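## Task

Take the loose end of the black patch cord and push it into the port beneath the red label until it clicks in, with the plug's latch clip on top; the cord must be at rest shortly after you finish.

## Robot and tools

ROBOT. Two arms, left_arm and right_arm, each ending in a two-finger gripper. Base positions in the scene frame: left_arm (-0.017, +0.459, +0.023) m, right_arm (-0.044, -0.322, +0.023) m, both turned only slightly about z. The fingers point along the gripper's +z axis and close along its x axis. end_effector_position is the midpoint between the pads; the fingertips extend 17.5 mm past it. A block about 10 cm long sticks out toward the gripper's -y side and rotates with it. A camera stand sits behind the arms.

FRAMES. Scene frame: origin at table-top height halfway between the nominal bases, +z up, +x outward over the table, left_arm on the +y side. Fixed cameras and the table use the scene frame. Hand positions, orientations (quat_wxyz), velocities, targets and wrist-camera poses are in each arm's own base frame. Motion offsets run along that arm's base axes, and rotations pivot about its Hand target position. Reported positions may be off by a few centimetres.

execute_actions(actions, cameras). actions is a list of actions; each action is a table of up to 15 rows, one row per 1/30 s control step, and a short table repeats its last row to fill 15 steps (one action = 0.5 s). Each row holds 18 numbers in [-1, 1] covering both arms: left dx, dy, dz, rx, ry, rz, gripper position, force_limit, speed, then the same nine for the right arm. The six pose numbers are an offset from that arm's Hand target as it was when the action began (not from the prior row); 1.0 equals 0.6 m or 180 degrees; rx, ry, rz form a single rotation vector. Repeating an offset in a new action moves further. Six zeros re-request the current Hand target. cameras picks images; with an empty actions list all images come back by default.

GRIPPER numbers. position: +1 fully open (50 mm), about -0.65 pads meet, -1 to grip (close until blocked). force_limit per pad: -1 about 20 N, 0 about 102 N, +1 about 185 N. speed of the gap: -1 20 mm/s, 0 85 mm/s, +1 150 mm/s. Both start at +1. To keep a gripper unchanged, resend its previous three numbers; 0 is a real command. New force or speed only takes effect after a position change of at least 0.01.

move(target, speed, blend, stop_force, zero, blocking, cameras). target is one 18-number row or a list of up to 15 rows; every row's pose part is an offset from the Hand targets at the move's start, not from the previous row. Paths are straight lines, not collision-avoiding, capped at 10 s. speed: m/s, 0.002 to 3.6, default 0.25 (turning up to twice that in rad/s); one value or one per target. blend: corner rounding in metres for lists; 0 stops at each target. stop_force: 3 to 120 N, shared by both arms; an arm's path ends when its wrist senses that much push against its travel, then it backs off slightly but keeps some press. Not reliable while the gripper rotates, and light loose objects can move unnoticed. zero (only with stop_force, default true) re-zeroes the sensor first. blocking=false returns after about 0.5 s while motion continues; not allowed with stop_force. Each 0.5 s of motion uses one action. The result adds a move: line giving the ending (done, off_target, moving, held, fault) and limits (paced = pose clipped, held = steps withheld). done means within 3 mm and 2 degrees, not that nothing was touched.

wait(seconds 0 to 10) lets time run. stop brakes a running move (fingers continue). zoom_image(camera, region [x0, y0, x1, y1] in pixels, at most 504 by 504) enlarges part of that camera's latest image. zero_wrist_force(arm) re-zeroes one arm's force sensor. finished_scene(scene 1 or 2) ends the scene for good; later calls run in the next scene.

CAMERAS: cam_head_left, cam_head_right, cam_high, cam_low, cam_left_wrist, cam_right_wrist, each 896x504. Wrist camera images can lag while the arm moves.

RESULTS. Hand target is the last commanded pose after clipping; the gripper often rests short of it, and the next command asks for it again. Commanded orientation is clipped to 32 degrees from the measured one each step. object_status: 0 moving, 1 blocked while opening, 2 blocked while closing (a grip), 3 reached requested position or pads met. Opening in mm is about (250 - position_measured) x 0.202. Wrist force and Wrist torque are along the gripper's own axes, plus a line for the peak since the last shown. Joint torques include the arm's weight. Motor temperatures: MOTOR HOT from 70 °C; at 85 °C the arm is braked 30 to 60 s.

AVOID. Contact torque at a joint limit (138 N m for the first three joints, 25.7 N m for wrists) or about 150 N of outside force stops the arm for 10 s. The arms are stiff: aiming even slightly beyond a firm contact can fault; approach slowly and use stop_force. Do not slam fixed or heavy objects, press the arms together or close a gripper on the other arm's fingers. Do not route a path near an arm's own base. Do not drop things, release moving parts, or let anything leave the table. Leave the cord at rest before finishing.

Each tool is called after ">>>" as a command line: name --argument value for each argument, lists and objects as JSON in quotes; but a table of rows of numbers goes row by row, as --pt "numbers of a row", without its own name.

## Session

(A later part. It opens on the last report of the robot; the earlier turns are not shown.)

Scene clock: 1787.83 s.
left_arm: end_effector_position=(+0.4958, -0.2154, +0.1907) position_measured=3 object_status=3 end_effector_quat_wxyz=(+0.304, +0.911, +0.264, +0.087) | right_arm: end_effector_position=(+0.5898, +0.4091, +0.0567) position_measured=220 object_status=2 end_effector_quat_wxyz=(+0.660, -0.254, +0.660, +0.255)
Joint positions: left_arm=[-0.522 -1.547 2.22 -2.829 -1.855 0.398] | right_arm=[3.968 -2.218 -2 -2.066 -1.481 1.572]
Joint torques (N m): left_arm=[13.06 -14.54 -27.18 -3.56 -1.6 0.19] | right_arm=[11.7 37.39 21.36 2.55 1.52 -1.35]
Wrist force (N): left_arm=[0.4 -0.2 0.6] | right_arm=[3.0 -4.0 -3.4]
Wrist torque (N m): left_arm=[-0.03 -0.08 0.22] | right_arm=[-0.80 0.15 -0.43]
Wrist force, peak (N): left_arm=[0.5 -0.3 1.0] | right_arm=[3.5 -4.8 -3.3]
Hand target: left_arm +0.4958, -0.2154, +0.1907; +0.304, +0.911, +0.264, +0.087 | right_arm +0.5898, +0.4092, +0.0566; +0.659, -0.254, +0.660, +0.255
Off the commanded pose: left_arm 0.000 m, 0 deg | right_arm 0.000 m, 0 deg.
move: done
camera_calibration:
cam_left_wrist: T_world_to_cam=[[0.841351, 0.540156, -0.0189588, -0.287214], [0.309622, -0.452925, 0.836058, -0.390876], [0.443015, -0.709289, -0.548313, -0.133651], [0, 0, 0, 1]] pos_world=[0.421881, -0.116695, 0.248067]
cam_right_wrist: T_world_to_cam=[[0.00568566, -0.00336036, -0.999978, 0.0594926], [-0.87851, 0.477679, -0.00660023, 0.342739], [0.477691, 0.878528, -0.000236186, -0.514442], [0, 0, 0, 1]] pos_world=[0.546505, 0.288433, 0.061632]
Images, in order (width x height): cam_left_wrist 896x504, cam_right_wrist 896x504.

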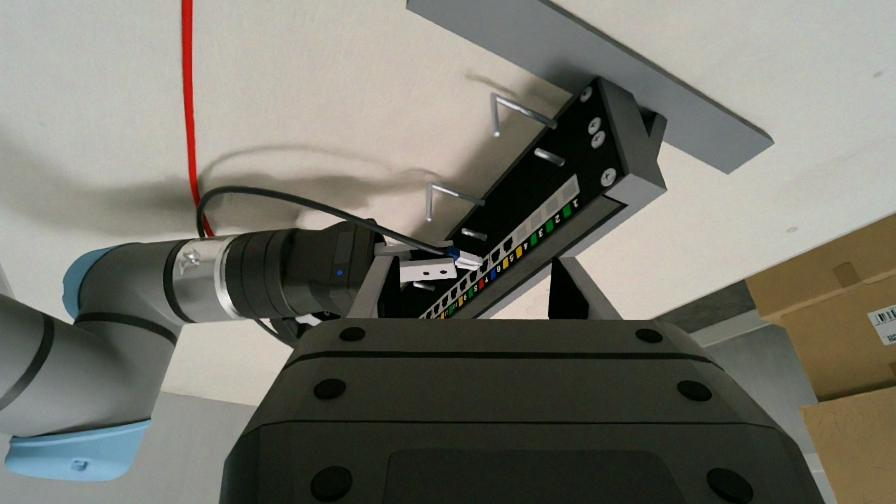

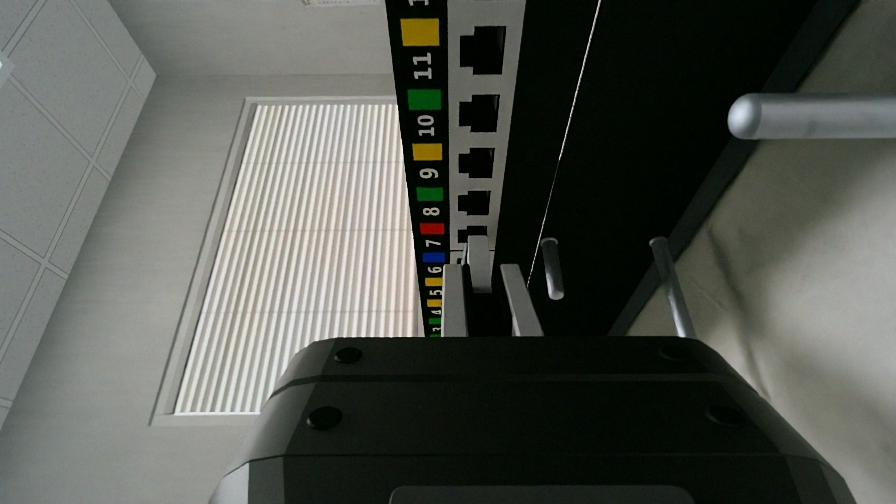

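>>> move --pt "0 0 0 0 0 0 1 -0.5 -0.5 0.0149 0.0019 -0.0001 0 0 0 -1 -0.2 -0.8" --speed 0.008 --stop_force 8 --cameras '["cam_left_wrist","cam_right_wrist"]'

>>> zoom_image --camera "cam_right_wrist" --region '[430, 170, 540, 300]'

>>> zoom_image --camera "cam_left_wrist" --region '[400, 220, 540, 320]'

Scene clock: 1803.53 s.
left_arm: end_effector_position=(+0.4958, -0.2154, +0.1907) position_measured=3 object_status=3 end_effector_quat_wxyz=(+0.304, +0.911, +0.264, +0.087) | right_arm: end_effector_position=(+0.5988, +0.4103, +0.0566) position_measured=220 object_status=2 end_effector_quat_wxyz=(+0.659, -0.254, +0.660, +0.255)
Joint positions: left_arm=[-0.522 -1.547 2.22 -2.829 -1.855 0.398] | right_arm=[3.955 -2.229 -1.974 -2.081 -1.493 1.572]
Joint torques (N m): left_arm=[13.17 -14.23 -27.46 -3.66 -1.62 0.04] | right_arm=[7.35 44.04 3.35 4.34 2.35 -2.05]
Wrist force (N): left_arm=[0.4 -0.1 0.3] | right_arm=[1.1 -3.5 -1.2]
Wrist torque (N m): left_arm=[-0.02 -0.08 0.21] | right_arm=[-0.85 0.05 -0.44]
Wrist force, peak (N): left_arm=[0.6 -0.5 0.9] | right_arm=[3.3 -4.3 -3.6]
Hand target: left_arm +0.4958, -0.2154, +0.1907; +0.304, +0.911, +0.264, +0.087 | right_arm +0.5987, +0.4103, +0.0566; +0.659, -0.254, +0.660, +0.255
Off the commanded pose: left_arm 0.000 m, 0 deg | right_arm 0.000 m, 0 deg.
move: done
camera_calibration:
cam_left_wrist: T_world_to_cam=[[0.841351, 0.540156, -0.0189588, -0.287214], [0.309622, -0.452925, 0.836058, -0.390876], [0.443015, -0.709289, -0.548313, -0.133651], [0, 0, 0, 1]] pos_world=[0.421881, -0.116695, 0.248067]
cam_right_wrist: T_world_to_cam=[[0.00563604, -0.00344895, -0.999978, 0.0594991], [-0.878403, 0.477875, -0.00659903, 0.349822], [0.477887, 0.878421, -0.000336252, -0.519907], [0, 0, 0, 1]] pos_world=[0.555406, 0.289732, 0.0616315]
Images, in order (width x height): cam_left_wrist 896x504, cam_right_wrist 896x504.

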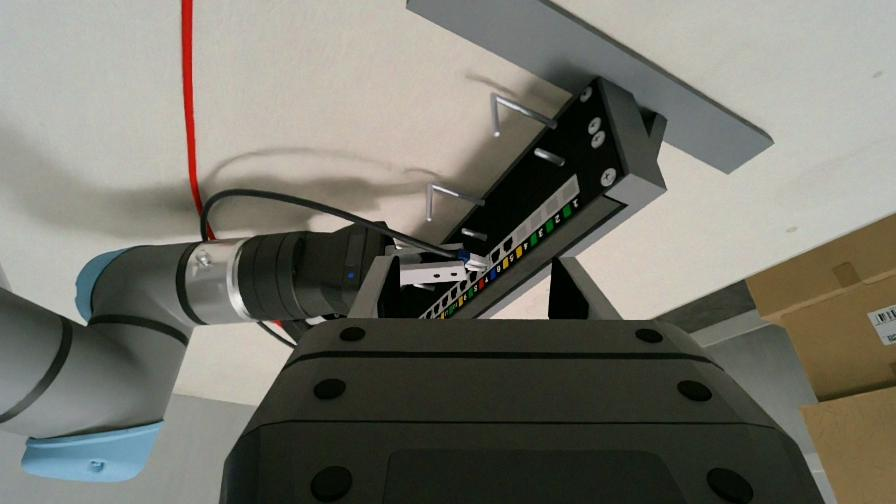

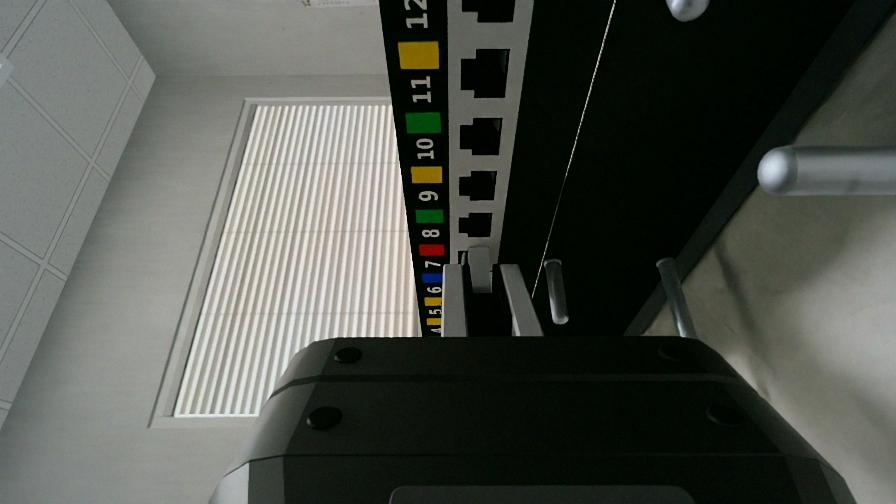

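Scaled by 3.877 from the camera's 896x504 image, which has a finer 1280x720 frame.

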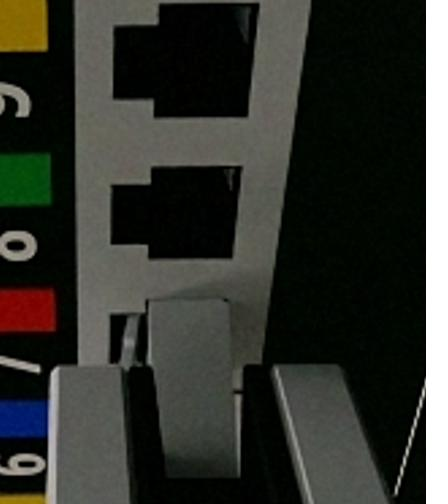

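Scaled by 3.600 from the camera's 896x504 image, which has a finer 1280x720 frame.

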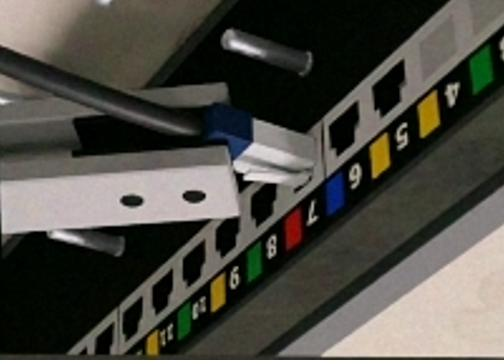

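>>> move --pt "0 0 0 0 0 0 1 -0.5 -0.5 0.0198 0.0025 0 0 0 0 -1 -0.2 -0.8" --speed 0.008 --stop_force 18 --cameras '["cam_left_wrist","cam_right_wrist"]'

>>> zoom_image --camera "cam_right_wrist" --region '[430, 200, 540, 330]'

>>> zoom_image --camera "cam_left_wrist" --region '[400, 220, 540, 320]'

Scene clock: 1818.63 s.
left_arm: end_effector_position=(+0.4958, -0.2154, +0.1907) position_measured=3 object_status=3 end_effector_quat_wxyz=(+0.304, +0.911, +0.264, +0.087) | right_arm: end_effector_position=(+0.6035, +0.4109, +0.0566) position_measured=220 object_status=2 end_effector_quat_wxyz=(+0.659, -0.254, +0.660, +0.255)
Joint positions: left_arm=[-0.522 -1.547 2.22 -2.829 -1.855 0.398] | right_arm=[3.949 -2.235 -1.96 -2.089 -1.5 1.572]
Joint torques (N m): left_arm=[13.06 -14.5 -26.92 -3.71 -1.6 0.03] | right_arm=[8.01 46.94 6.07 5.1 3.05 -1.91]
Wrist force (N): left_arm=[0.4 -0.3 0.7] | right_arm=[1.0 1.1 -8.8]
Wrist torque (N m): left_arm=[-0.04 -0.07 0.22] | right_arm=[-0.75 -0.03 -0.43]
Wrist force, peak (N): left_arm=[0.3 -0.2 1.1] | right_arm=[-1.6 8.8 -26.2]
Hand target: left_arm +0.4958, -0.2154, +0.1907; +0.304, +0.911, +0.264, +0.087 | right_arm +0.6035, +0.4109, +0.0566; +0.659, -0.254, +0.660, +0.255 (not the last commanded pose)
Off the commanded pose: left_arm 0.000 m, 0 deg | right_arm 0.007 m, 0 deg.
move: contact (right_arm)
camera_calibration:
cam_left_wrist: T_world_to_cam=[[0.841351, 0.540156, -0.0189588, -0.287214], [0.309622, -0.452925, 0.836058, -0.390876], [0.443015, -0.709289, -0.548313, -0.133651], [0, 0, 0, 1]] pos_world=[0.421881, -0.116695, 0.248067]
cam_right_wrist: T_world_to_cam=[[0.00563734, -0.00344902, -0.999978, 0.0594734], [-0.878468, 0.477755, -0.00660015, 0.353821], [0.477768, 0.878486, -0.000336584, -0.52268], [0, 0, 0, 1]] pos_world=[0.560205, 0.290332, 0.0616315]
Images, in order (width x height): cam_left_wrist 896x504, cam_right_wrist 896x504.

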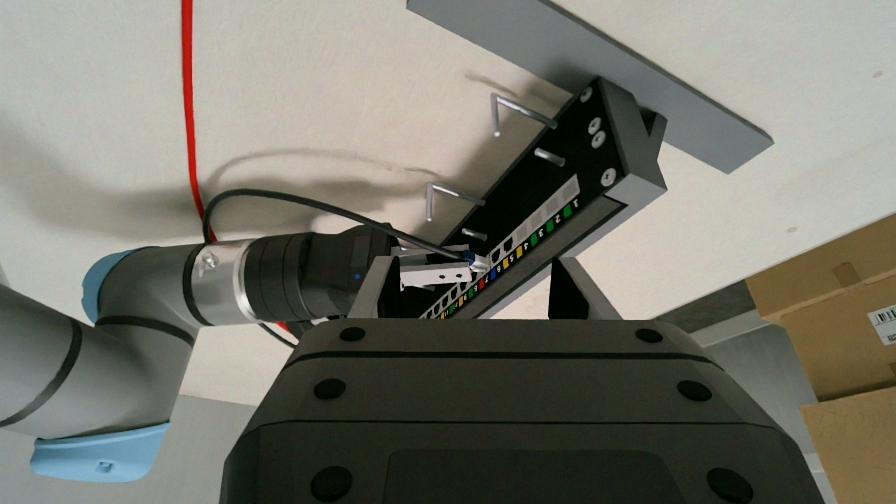

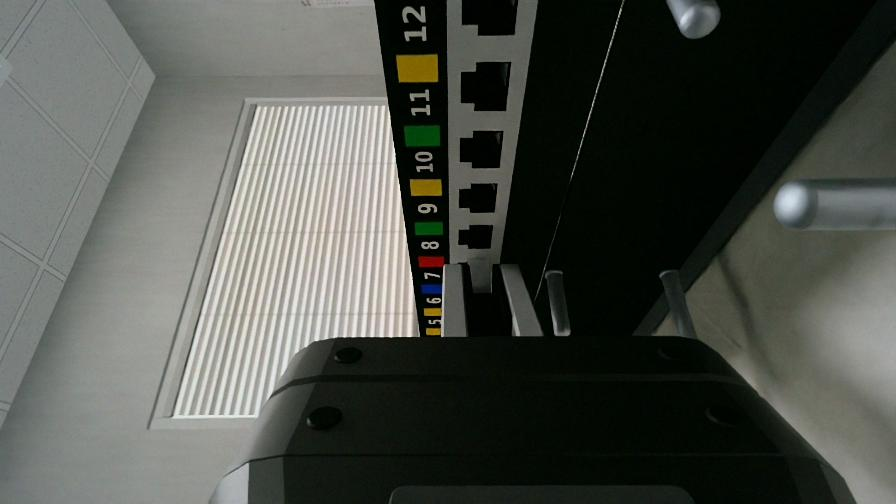

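Scaled by 3.877 from the camera's 896x504 image, which has a finer 1280x720 frame.

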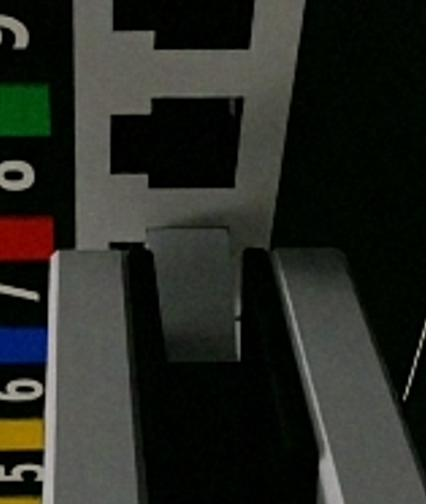

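Scaled by 3.600 from the camera's 896x504 image, which has a finer 1280x720 frame.

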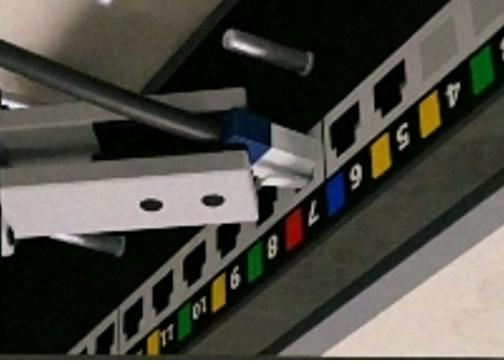

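>>> move --pt "0 0 0 0 0 0 1 -0.5 -0.5 0.0099 0.0012 0 0 0 0 -1 -0.2 -0.8" --speed 0.005 --stop_force 35 --cameras '["cam_left_wrist","cam_right_wrist"]'

>>> zoom_image --camera "cam_right_wrist" --region '[430, 200, 540, 330]'

>>> zoom_image --camera "cam_left_wrist" --region '[400, 220, 540, 320]'

Scene clock: 1833.83 s.
left_arm: end_effector_position=(+0.4958, -0.2154, +0.1907) position_measured=3 object_status=3 end_effector_quat_wxyz=(+0.304, +0.911, +0.264, +0.087) | right_arm: end_effector_position=(+0.6095, +0.4116, +0.0566) position_measured=220 object_status=2 end_effector_quat_wxyz=(+0.659, -0.254, +0.660, +0.255)
Joint positions: left_arm=[-0.522 -1.547 2.22 -2.829 -1.855 0.398] | right_arm=[3.94 -2.242 -1.943 -2.098 -1.508 1.572]
Joint torques (N m): left_arm=[13.2 -14.51 -27.15 -3.76 -1.54 0.03] | right_arm=[-1.08 40.99 10.15 4.39 5.23 -2.1]
Wrist force (N): left_arm=[0.3 -0.1 0.6] | right_arm=[-1.4 11.8 -21.8]
Wrist torque (N m): left_arm=[-0.02 -0.07 0.21] | right_arm=[-0.57 -0.09 -0.45]
Wrist force, peak (N): left_arm=[0.5 -0.5 1.0] | right_arm=[-0.1 7.1 -26.9]
Hand target: left_arm +0.4958, -0.2154, +0.1907; +0.304, +0.911, +0.264, +0.087 | right_arm +0.6095, +0.4117, +0.0566; +0.659, -0.254, +0.660, +0.255
Off the commanded pose: left_arm 0.000 m, 0 deg | right_arm 0.000 m, 0 deg.
move: done
camera_calibration:
cam_left_wrist: T_world_to_cam=[[0.841351, 0.540156, -0.0189588, -0.287214], [0.309622, -0.452925, 0.836058, -0.390876], [0.443015, -0.709289, -0.548313, -0.133651], [0, 0, 0, 1]] pos_world=[0.421881, -0.116695, 0.248067]
cam_right_wrist: T_world_to_cam=[[0.00563642, -0.00344851, -0.999978, 0.0593424], [-0.878468, 0.477755, -0.0065991, 0.358757], [0.477768, 0.878486, -0.00033658, -0.526161], [0, 0, 0, 1]] pos_world=[0.566205, 0.291032, 0.0615315]
Images, in order (width x height): cam_left_wrist 896x504, cam_right_wrist 896x504.

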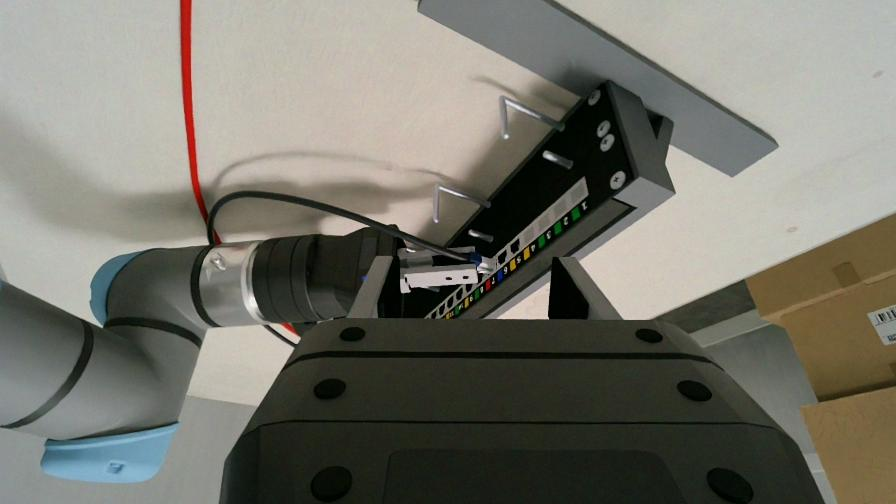

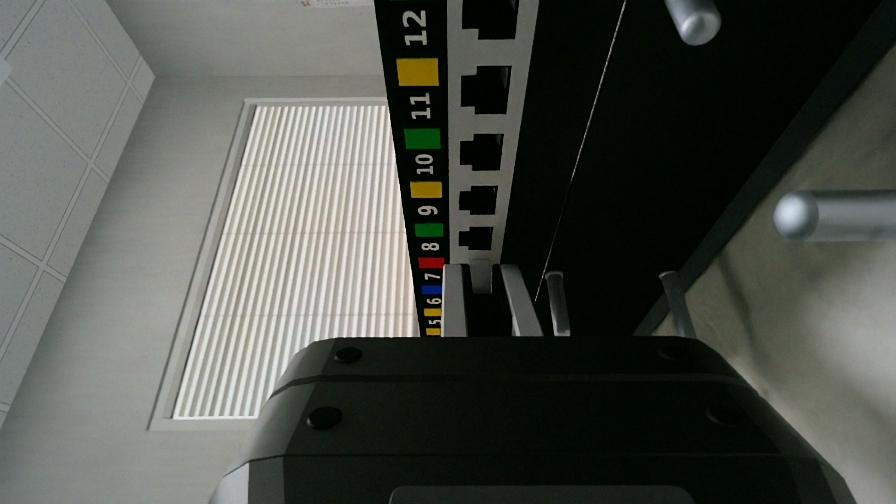

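Scaled by 3.877 from the camera's 896x504 image, which has a finer 1280x720 frame.

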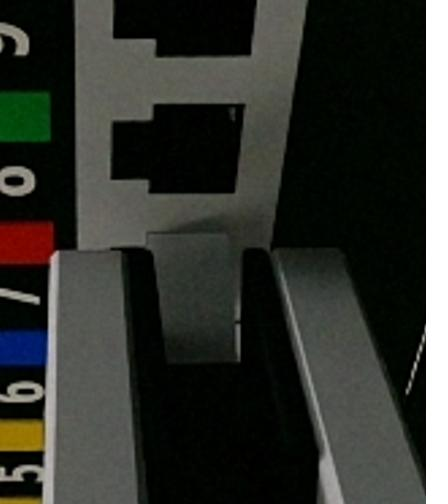

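Scaled by 3.600 from the camera's 896x504 image, which has a finer 1280x720 frame.

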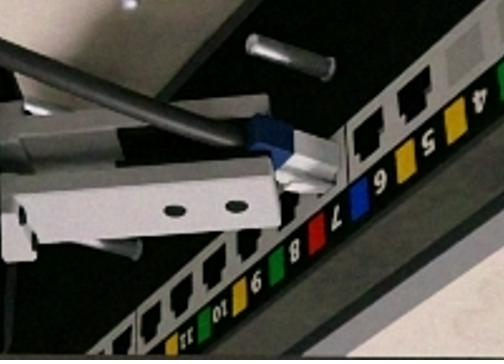

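>>> execute_actions --actions '[]'

>>> zoom_image --camera "cam_head_left" --region '[410, 240, 540, 310]'

>>> zoom_image --camera "cam_head_right" --region '[410, 240, 540, 310]'

>>> zoom_image --camera "cam_high" --region '[370, 260, 610, 430]'

Scene clock: 1901.67 s.
left_arm: end_effector_position=(+0.4958, -0.2154, +0.1907) position_measured=3 object_status=3 end_effector_quat_wxyz=(+0.304, +0.911, +0.264, +0.087) | right_arm: end_effector_position=(+0.6095, +0.4117, +0.0566) position_measured=220 object_status=2 end_effector_quat_wxyz=(+0.659, -0.254, +0.660, +0.255)
Joint positions: left_arm=[-0.522 -1.547 2.22 -2.829 -1.855 0.398] | right_arm=[3.94 -2.242 -1.943 -2.098 -1.508 1.572]
Joint velocities: within noise
Joint torques (N m): left_arm=[12.94 -14.38 -27.35 -3.88 -1.54 -0.04] | right_arm=[0.31 42.65 10.07 4.5 5.66 -1.97]
Motor temperatures (°C): left_arm=[33 32 33 39 39 38] | right_arm=[32 33 31 40 42 43]
Wrist force (N): left_arm=[0.5 -0.3 0.5] | right_arm=[-1.9 12.0 -21.8]
Wrist torque (N m): left_arm=[-0.06 -0.09 0.22] | right_arm=[-0.53 -0.09 -0.43]
Wrist force, peak (N): left_arm=[0.8 -0.1 0.9] | right_arm=[-1.8 12.1 -21.9]
Hand target: left_arm +0.4958, -0.2154, +0.1907; +0.304, +0.911, +0.264, +0.087 | right_arm +0.6095, +0.4117, +0.0566; +0.659, -0.254, +0.660, +0.255
Tool commands: left_gripper/position=+1.0 left_gripper/force_limit=-0.5 left_gripper/speed=-0.5 right_gripper/position=-1.0 right_gripper/force_limit=-0.2 right_gripper/speed=-0.8
Off the commanded pose: left_arm 0.000 m, 0 deg | right_arm 0.000 m, 0 deg.
camera_calibration:
cam_left_wrist: T_world_to_cam=[[0.841351, 0.540156, -0.0189588, -0.287214], [0.309622, -0.452925, 0.836058, -0.390876], [0.443015, -0.709289, -0.548313, -0.133651], [0, 0, 0, 1]] pos_world=[0.421881, -0.116695, 0.248067]
cam_right_wrist: T_world_to_cam=[[0.00563642, -0.00344851, -0.999978, 0.0594424], [-0.878468, 0.477755, -0.0065991, 0.358758], [0.477768, 0.878486, -0.00033658, -0.526161], [0, 0, 0, 1]] pos_world=[0.566205, 0.291032, 0.0616315]

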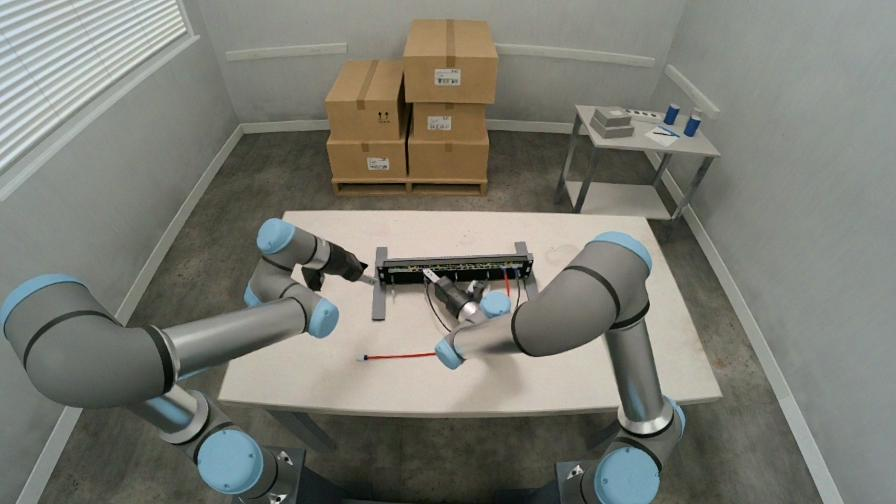

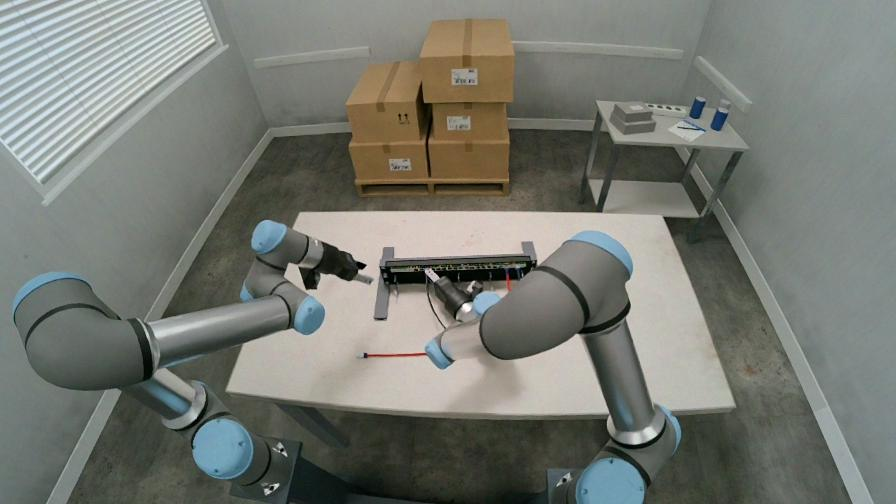

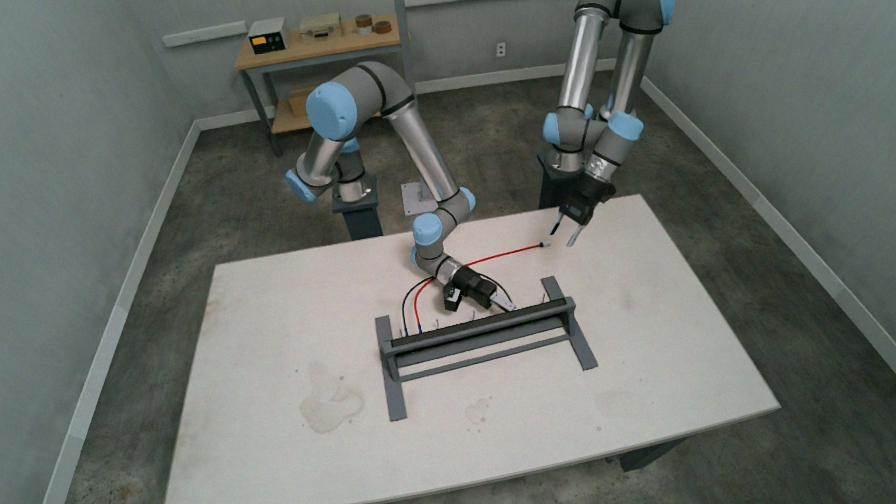

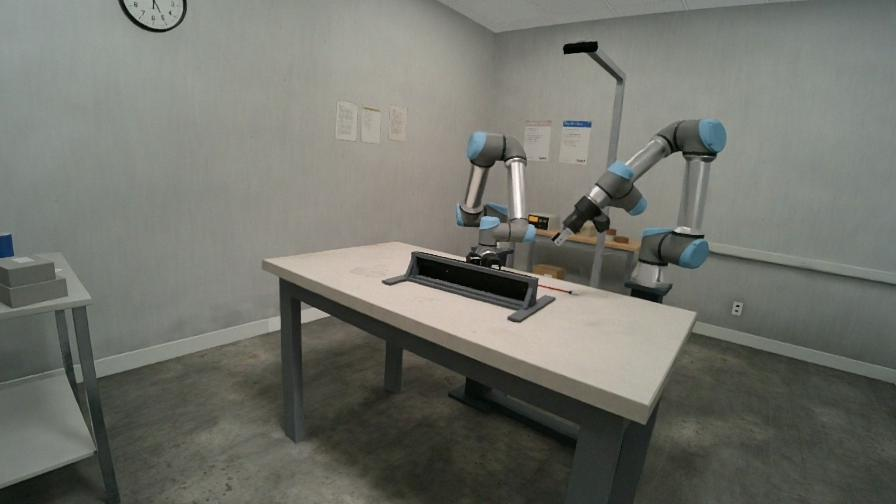

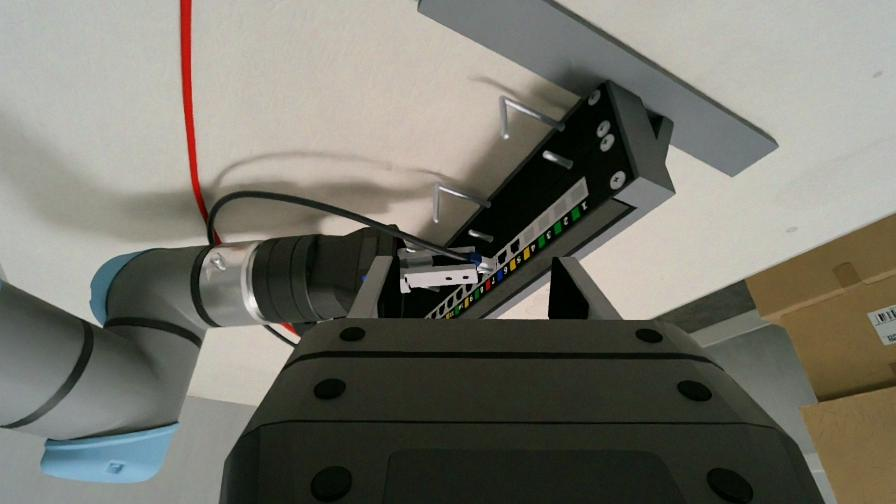

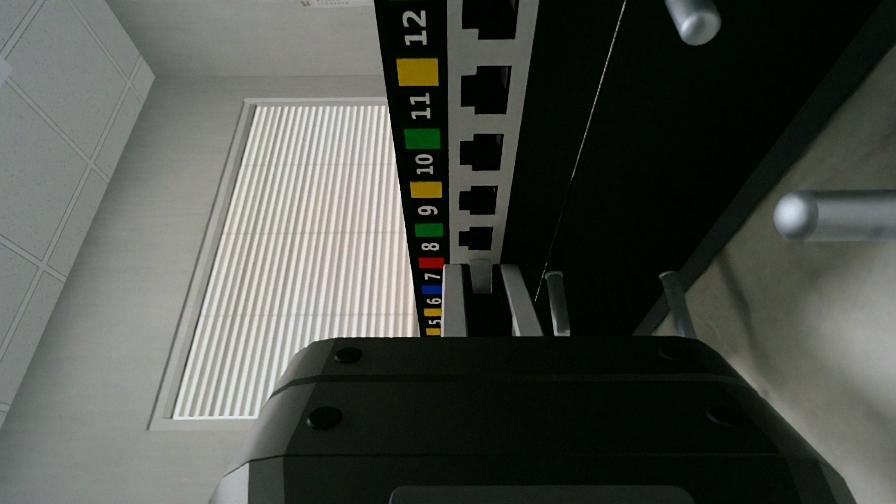

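Scaled by 3.877 from the camera's 896x504 image, which has a finer 1280x720 frame.

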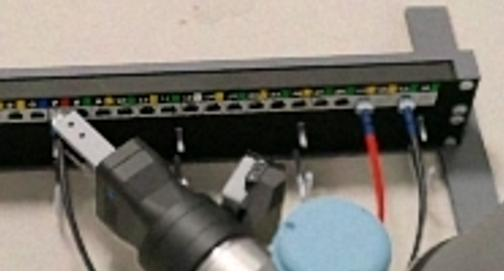

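Scaled by 3.877 from the camera's 896x504 image, which has a finer 1280x720 frame.

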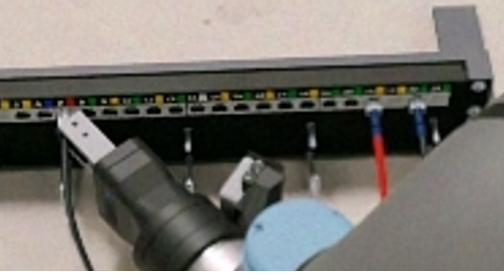

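Scaled by 2.100 from the camera's 896x504 image, which has a finer 1280x720 frame.

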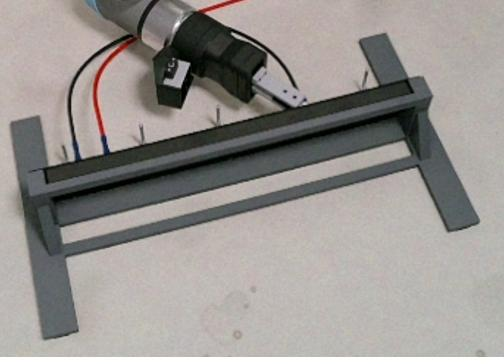

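>>> move --pt "0 0 0 0 0 0 1 -0.5 -0.5 -0.0033 -0.0004 0 0 0 0 -1 -0.2 -0.8" --speed 0.01

>>> wait --seconds 0.3

>>> zoom_image --camera "cam_right_wrist" --region '[430, 200, 540, 330]'

Scene clock: 2008.77 s.
left_arm: end_effector_position=(+0.4958, -0.2154, +0.1907) position_measured=3 object_status=3 end_effector_quat_wxyz=(+0.304, +0.911, +0.264, +0.087) | right_arm: end_effector_position=(+0.6075, +0.4114, +0.0567) position_measured=220 object_status=2 end_effector_quat_wxyz=(+0.660, -0.254, +0.660, +0.255)
Joint positions: left_arm=[-0.522 -1.547 2.22 -2.829 -1.855 0.398] | right_arm=[3.943 -2.239 -1.949 -2.095 -1.506 1.572]
Joint torques (N m): left_arm=[12.83 -14.52 -27.78 -3.99 -1.62 -0.14] | right_arm=[13.08 40.25 -1.7 0.74 -2.02 -1.87]
Wrist force (N): left_arm=[0.6 -0.4 0.8] | right_arm=[0.8 -15.2 19.6]
Wrist torque (N m): left_arm=[-0.06 -0.11 0.22] | right_arm=[-1.02 -0.08 -0.40]
Wrist force, peak (N): left_arm=[0.8 -0.1 1.1] | right_arm=[-1.6 12.2 -22.1]
Hand target: left_arm +0.4958, -0.2154, +0.1907; +0.304, +0.911, +0.264, +0.087 | right_arm +0.6075, +0.4114, +0.0566; +0.659, -0.254, +0.660, +0.255
Off the commanded pose: left_arm 0.000 m, 0 deg | right_arm 0.000 m, 0 deg.
move: done

Scene clock: 2009.07 s.
left_arm: end_effector_position=(+0.4958, -0.2154, +0.1907) position_measured=3 object_status=3 end_effector_quat_wxyz=(+0.304, +0.911, +0.264, +0.087) | right_arm: end_effector_position=(+0.6075, +0.4114, +0.0566) position_measured=220 object_status=2 end_effector_quat_wxyz=(+0.660, -0.254, +0.660, +0.255)
Joint positions: left_arm=[-0.522 -1.547 2.22 -2.829 -1.855 0.398] | right_arm=[3.943 -2.239 -1.949 -2.095 -1.506 1.572]
Joint torques (N m): left_arm=[12.49 -14.82 -27.2 -3.87 -1.62 -0.07] | right_arm=[12.73 34.16 1.11 -1.73 -4.9 -1.92]
Wrist force (N): left_arm=[0.5 -0.2 0.6] | right_arm=[1.1 -15.6 19.5]
Wrist torque (N m): left_arm=[-0.04 -0.09 0.22] | right_arm=[-1.06 -0.11 -0.39]
Wrist force, peak (N): left_arm=[0.3 -0.2 1.0] | right_arm=[1.0 -15.5 19.7]
Hand target: left_arm +0.4958, -0.2154, +0.1907; +0.304, +0.911, +0.264, +0.087 | right_arm +0.6075, +0.4114, +0.0566; +0.659, -0.254, +0.660, +0.255
Tool commands: left_gripper/position=+1.0 left_gripper/force_limit=-0.5 left_gripper/speed=-0.5 right_gripper/position=-1.0 right_gripper/force_limit=-0.2 right_gripper/speed=-0.8
Off the commanded pose: left_arm 0.000 m, 0 deg | right_arm 0.000 m, 0 deg.
wait: 0.30 s; at rest by 0.17 s

Scaled by 3.877 from the camera's 896x504 image, which has a finer 1280x720 frame.
This view is cut from an older image: the scene may have changed since it was taken.

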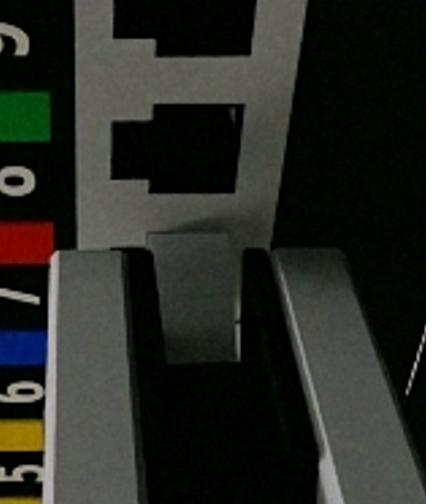

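>>> move --pt "0 0 0 0 0 0 1 -0.5 -0.5 0.0010 0.0001 0 0 0 0 -1 -0.2 -0.8" --speed 0.01 --cameras '["cam_right_wrist","cam_left_wrist"]'

>>> zoom_image --camera "cam_right_wrist" --region '[430, 200, 540, 330]'

>>> zoom_image --camera "cam_left_wrist" --region '[430, 220, 540, 320]'

Scene clock: 2024.63 s.
left_arm: end_effector_position=(+0.4958, -0.2154, +0.1907) position_measured=3 object_status=3 end_effector_quat_wxyz=(+0.304, +0.911, +0.264, +0.087) | right_arm: end_effector_position=(+0.6080, +0.4115, +0.0565) position_measured=220 object_status=2 end_effector_quat_wxyz=(+0.659, -0.254, +0.660, +0.255)
Joint positions: left_arm=[-0.522 -1.547 2.22 -2.829 -1.855 0.398] | right_arm=[3.942 -2.24 -1.947 -2.096 -1.507 1.572]
Joint torques (N m): left_arm=[12.68 -15.08 -27.01 -3.99 -1.56 -0.17] | right_arm=[-8.48 30.46 16.42 -1.02 -1.28 -1.47]
Wrist force (N): left_arm=[0.3 -0.4 0.8] | right_arm=[-0.4 -2.0 -2.0]
Wrist torque (N m): left_arm=[-0.07 -0.06 0.22] | right_arm=[-0.79 -0.15 -0.43]
Wrist force, peak (N): left_arm=[0.5 -0.6 1.0] | right_arm=[1.2 -15.7 19.7]
Hand target: left_arm +0.4958, -0.2154, +0.1907; +0.304, +0.911, +0.264, +0.087 | right_arm +0.6081, +0.4115, +0.0566; +0.659, -0.254, +0.660, +0.255
Off the commanded pose: left_arm 0.000 m, 0 deg | right_arm 0.000 m, 0 deg.
move: done
camera_calibration:
cam_left_wrist: T_world_to_cam=[[0.841351, 0.540156, -0.0189588, -0.287214], [0.309622, -0.452925, 0.836058, -0.390876], [0.443015, -0.709289, -0.548313, -0.133651], [0, 0, 0, 1]] pos_world=[0.421881, -0.116695, 0.248067]
cam_right_wrist: T_world_to_cam=[[0.00558869, -0.00353527, -0.999978, 0.0594016], [-0.87851, 0.477678, -0.00659858, 0.357621], [0.477691, 0.878528, -0.000436179, -0.525367], [0, 0, 0, 1]] pos_world=[0.564805, 0.290932, 0.0615309]
Images, in order (width x height): cam_left_wrist 896x504, cam_right_wrist 896x504.

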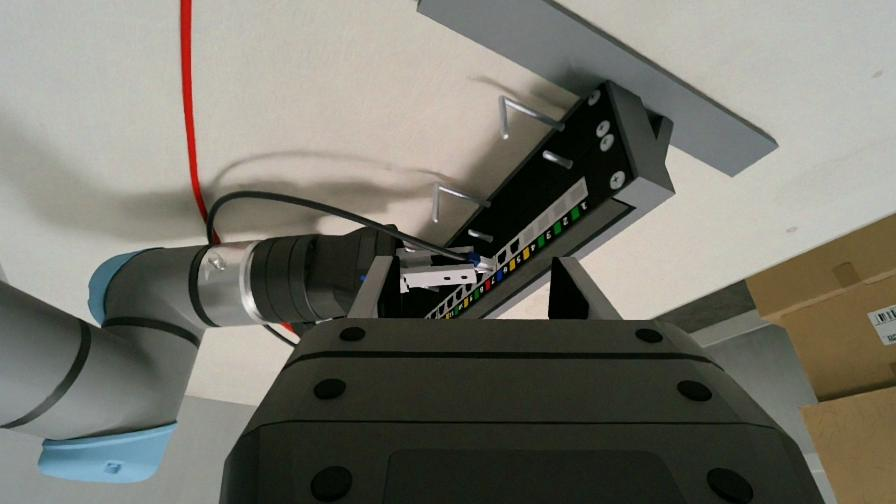

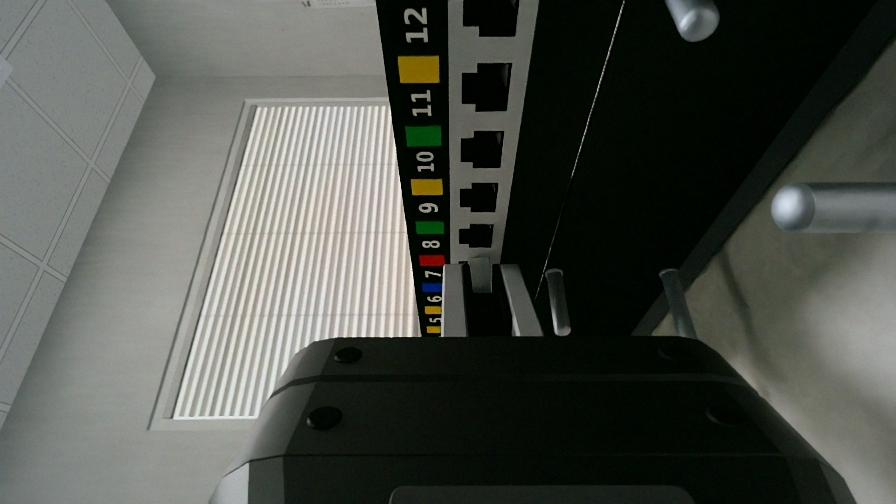

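Scaled by 3.877 from the camera's 896x504 image, which has a finer 1280x720 frame.

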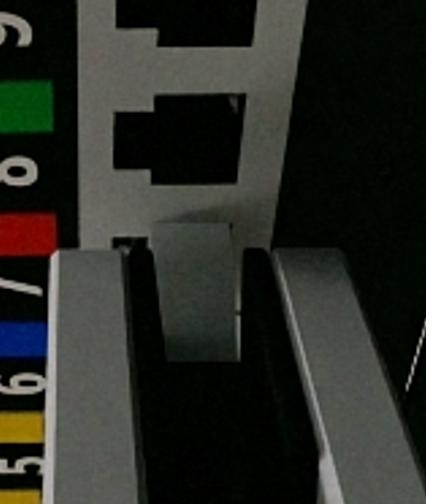

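Scaled by 4.582 from the camera's 896x504 image, which has a finer 1280x720 frame.

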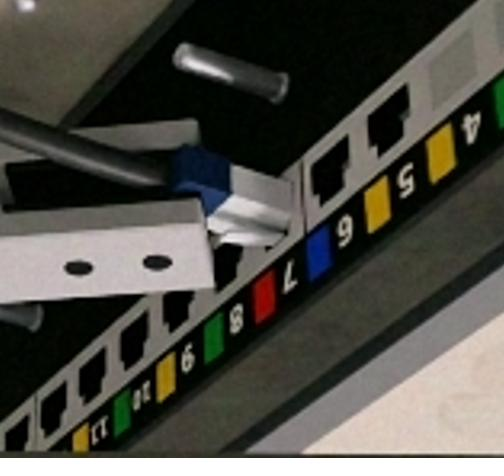

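>>> move --pt "0 0 0 0 0 0 1 -0.5 -0.5 0 0 0 0 0 0 -0.12 -0.2 -1"

>>> move --pt "0 0 0 0 0 0 1 -0.5 -0.5 -0.0620 -0.0557 0 0 0 0 -0.12 -0.2 -1" --speed 0.03 --stop_force 6 --cameras '["cam_right_wrist","cam_left_wrist"]'

>>> zoom_image --camera "cam_right_wrist" --region '[400, 150, 600, 330]'

>>> zoom_image --camera "cam_left_wrist" --region '[430, 220, 540, 320]'

Scene clock: 2057.03 s.
left_arm: end_effector_position=(+0.4958, -0.2154, +0.1907) position_measured=3 object_status=3 end_effector_quat_wxyz=(+0.304, +0.911, +0.264, +0.087) | right_arm: end_effector_position=(+0.6081, +0.4115, +0.0566) position_measured=171 object_status=0 end_effector_quat_wxyz=(+0.659, -0.254, +0.660, +0.255)
Joint positions: left_arm=[-0.522 -1.547 2.22 -2.829 -1.855 0.398] | right_arm=[3.942 -2.24 -1.947 -2.096 -1.507 1.572]
Joint torques (N m): left_arm=[12.88 -14.43 -27.38 -4.11 -1.6 -0.14] | right_arm=[-4.22 38.83 17.37 2.54 1.9 -1.07]
Wrist force (N): left_arm=[0.5 -0.3 0.9] | right_arm=[4.1 -4.4 -3.8]
Wrist torque (N m): left_arm=[-0.04 -0.09 0.22] | right_arm=[-0.83 -0.08 -0.40]
Wrist force, peak (N): left_arm=[0.4 -0.3 1.1] | right_arm=[4.3 -4.4 -3.8]
Hand target: left_arm +0.4958, -0.2154, +0.1907; +0.304, +0.911, +0.264, +0.087 | right_arm +0.6081, +0.4115, +0.0566; +0.659, -0.254, +0.660, +0.255
Off the commanded pose: left_arm 0.000 m, 0 deg | right_arm 0.000 m, 0 deg.
move: done

Scene clock: 2059.70 s.
left_arm: end_effector_position=(+0.4958, -0.2154, +0.1907) position_measured=3 object_status=3 end_effector_quat_wxyz=(+0.304, +0.911, +0.264, +0.087) | right_arm: end_effector_position=(+0.5709, +0.3781, +0.0566) position_measured=171 object_status=3 end_effector_quat_wxyz=(+0.659, -0.254, +0.660, +0.255)
Joint positions: left_arm=[-0.522 -1.547 2.22 -2.829 -1.855 0.398] | right_arm=[3.951 -2.178 -2.095 -2.01 -1.498 1.572]
Joint torques (N m): left_arm=[12.96 -14.67 -26.83 -4.07 -1.63 -0.2] | right_arm=[-2.67 28.35 18.85 -0.1 -0.96 -0.1]
Wrist force (N): left_arm=[0.5 -0.3 0.8] | right_arm=[3.8 -4.6 -3.8]
Wrist torque (N m): left_arm=[-0.05 -0.09 0.22] | right_arm=[-0.85 -0.01 -0.42]
Wrist force, peak (N): left_arm=[0.6 -0.5 1.1] | right_arm=[4.1 -4.3 -4.4]
Hand target: left_arm +0.4958, -0.2154, +0.1907; +0.304, +0.911, +0.264, +0.087 | right_arm +0.5709, +0.3781, +0.0566; +0.659, -0.254, +0.660, +0.255
Off the commanded pose: left_arm 0.000 m, 0 deg | right_arm 0.000 m, 0 deg.
move: done
camera_calibration:
cam_left_wrist: T_world_to_cam=[[0.841351, 0.540156, -0.0189588, -0.287214], [0.309622, -0.452925, 0.836058, -0.390876], [0.443015, -0.709289, -0.548313, -0.133651], [0, 0, 0, 1]] pos_world=[0.421881, -0.116695, 0.248067]
cam_right_wrist: T_world_to_cam=[[0.00563642, -0.00344851, -0.999978, 0.0595444], [-0.878468, 0.477755, -0.0065991, 0.340854], [0.477768, 0.878486, -0.00033658, -0.47829], [0, 0, 0, 1]] pos_world=[0.527605, 0.257532, 0.0616315]
Images, in order (width x height): cam_left_wrist 896x504, cam_right_wrist 896x504.

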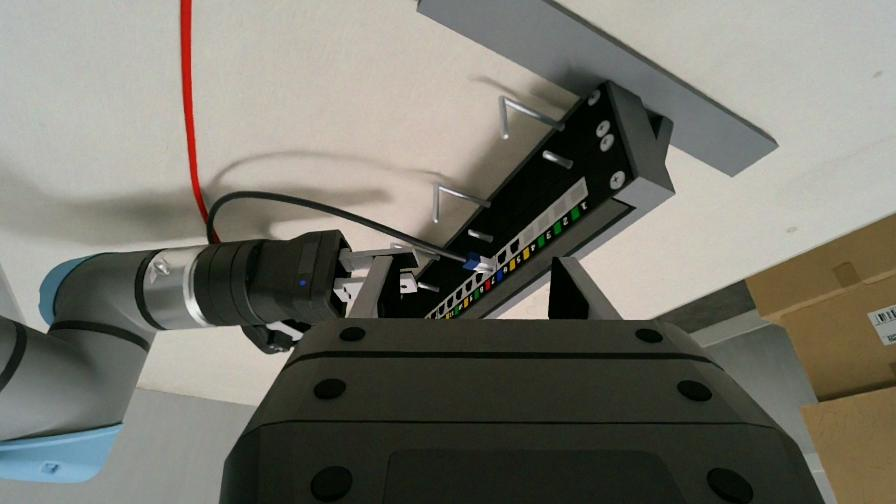

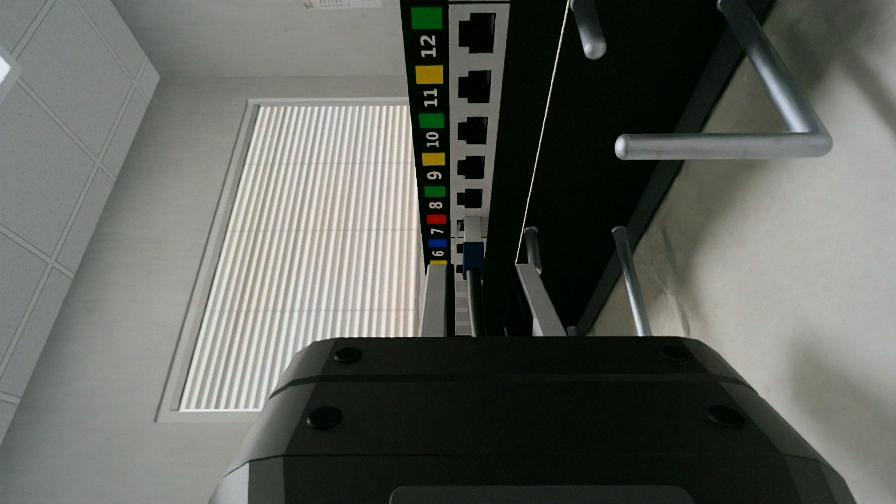

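Scaled by 2.520 from the camera's 896x504 image, which has a finer 1280x720 frame.

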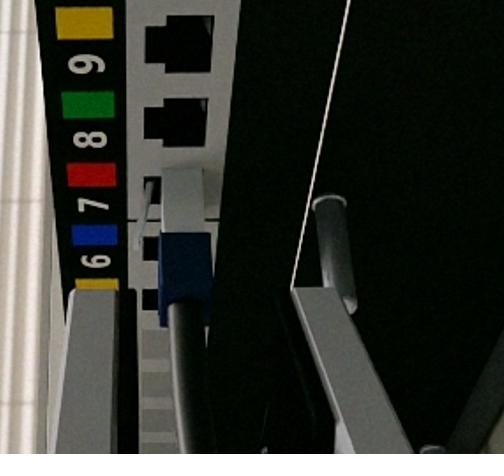

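Scaled by 4.582 from the camera's 896x504 image, which has a finer 1280x720 frame.

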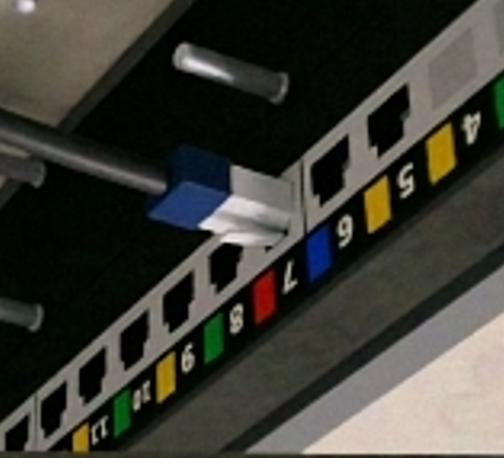

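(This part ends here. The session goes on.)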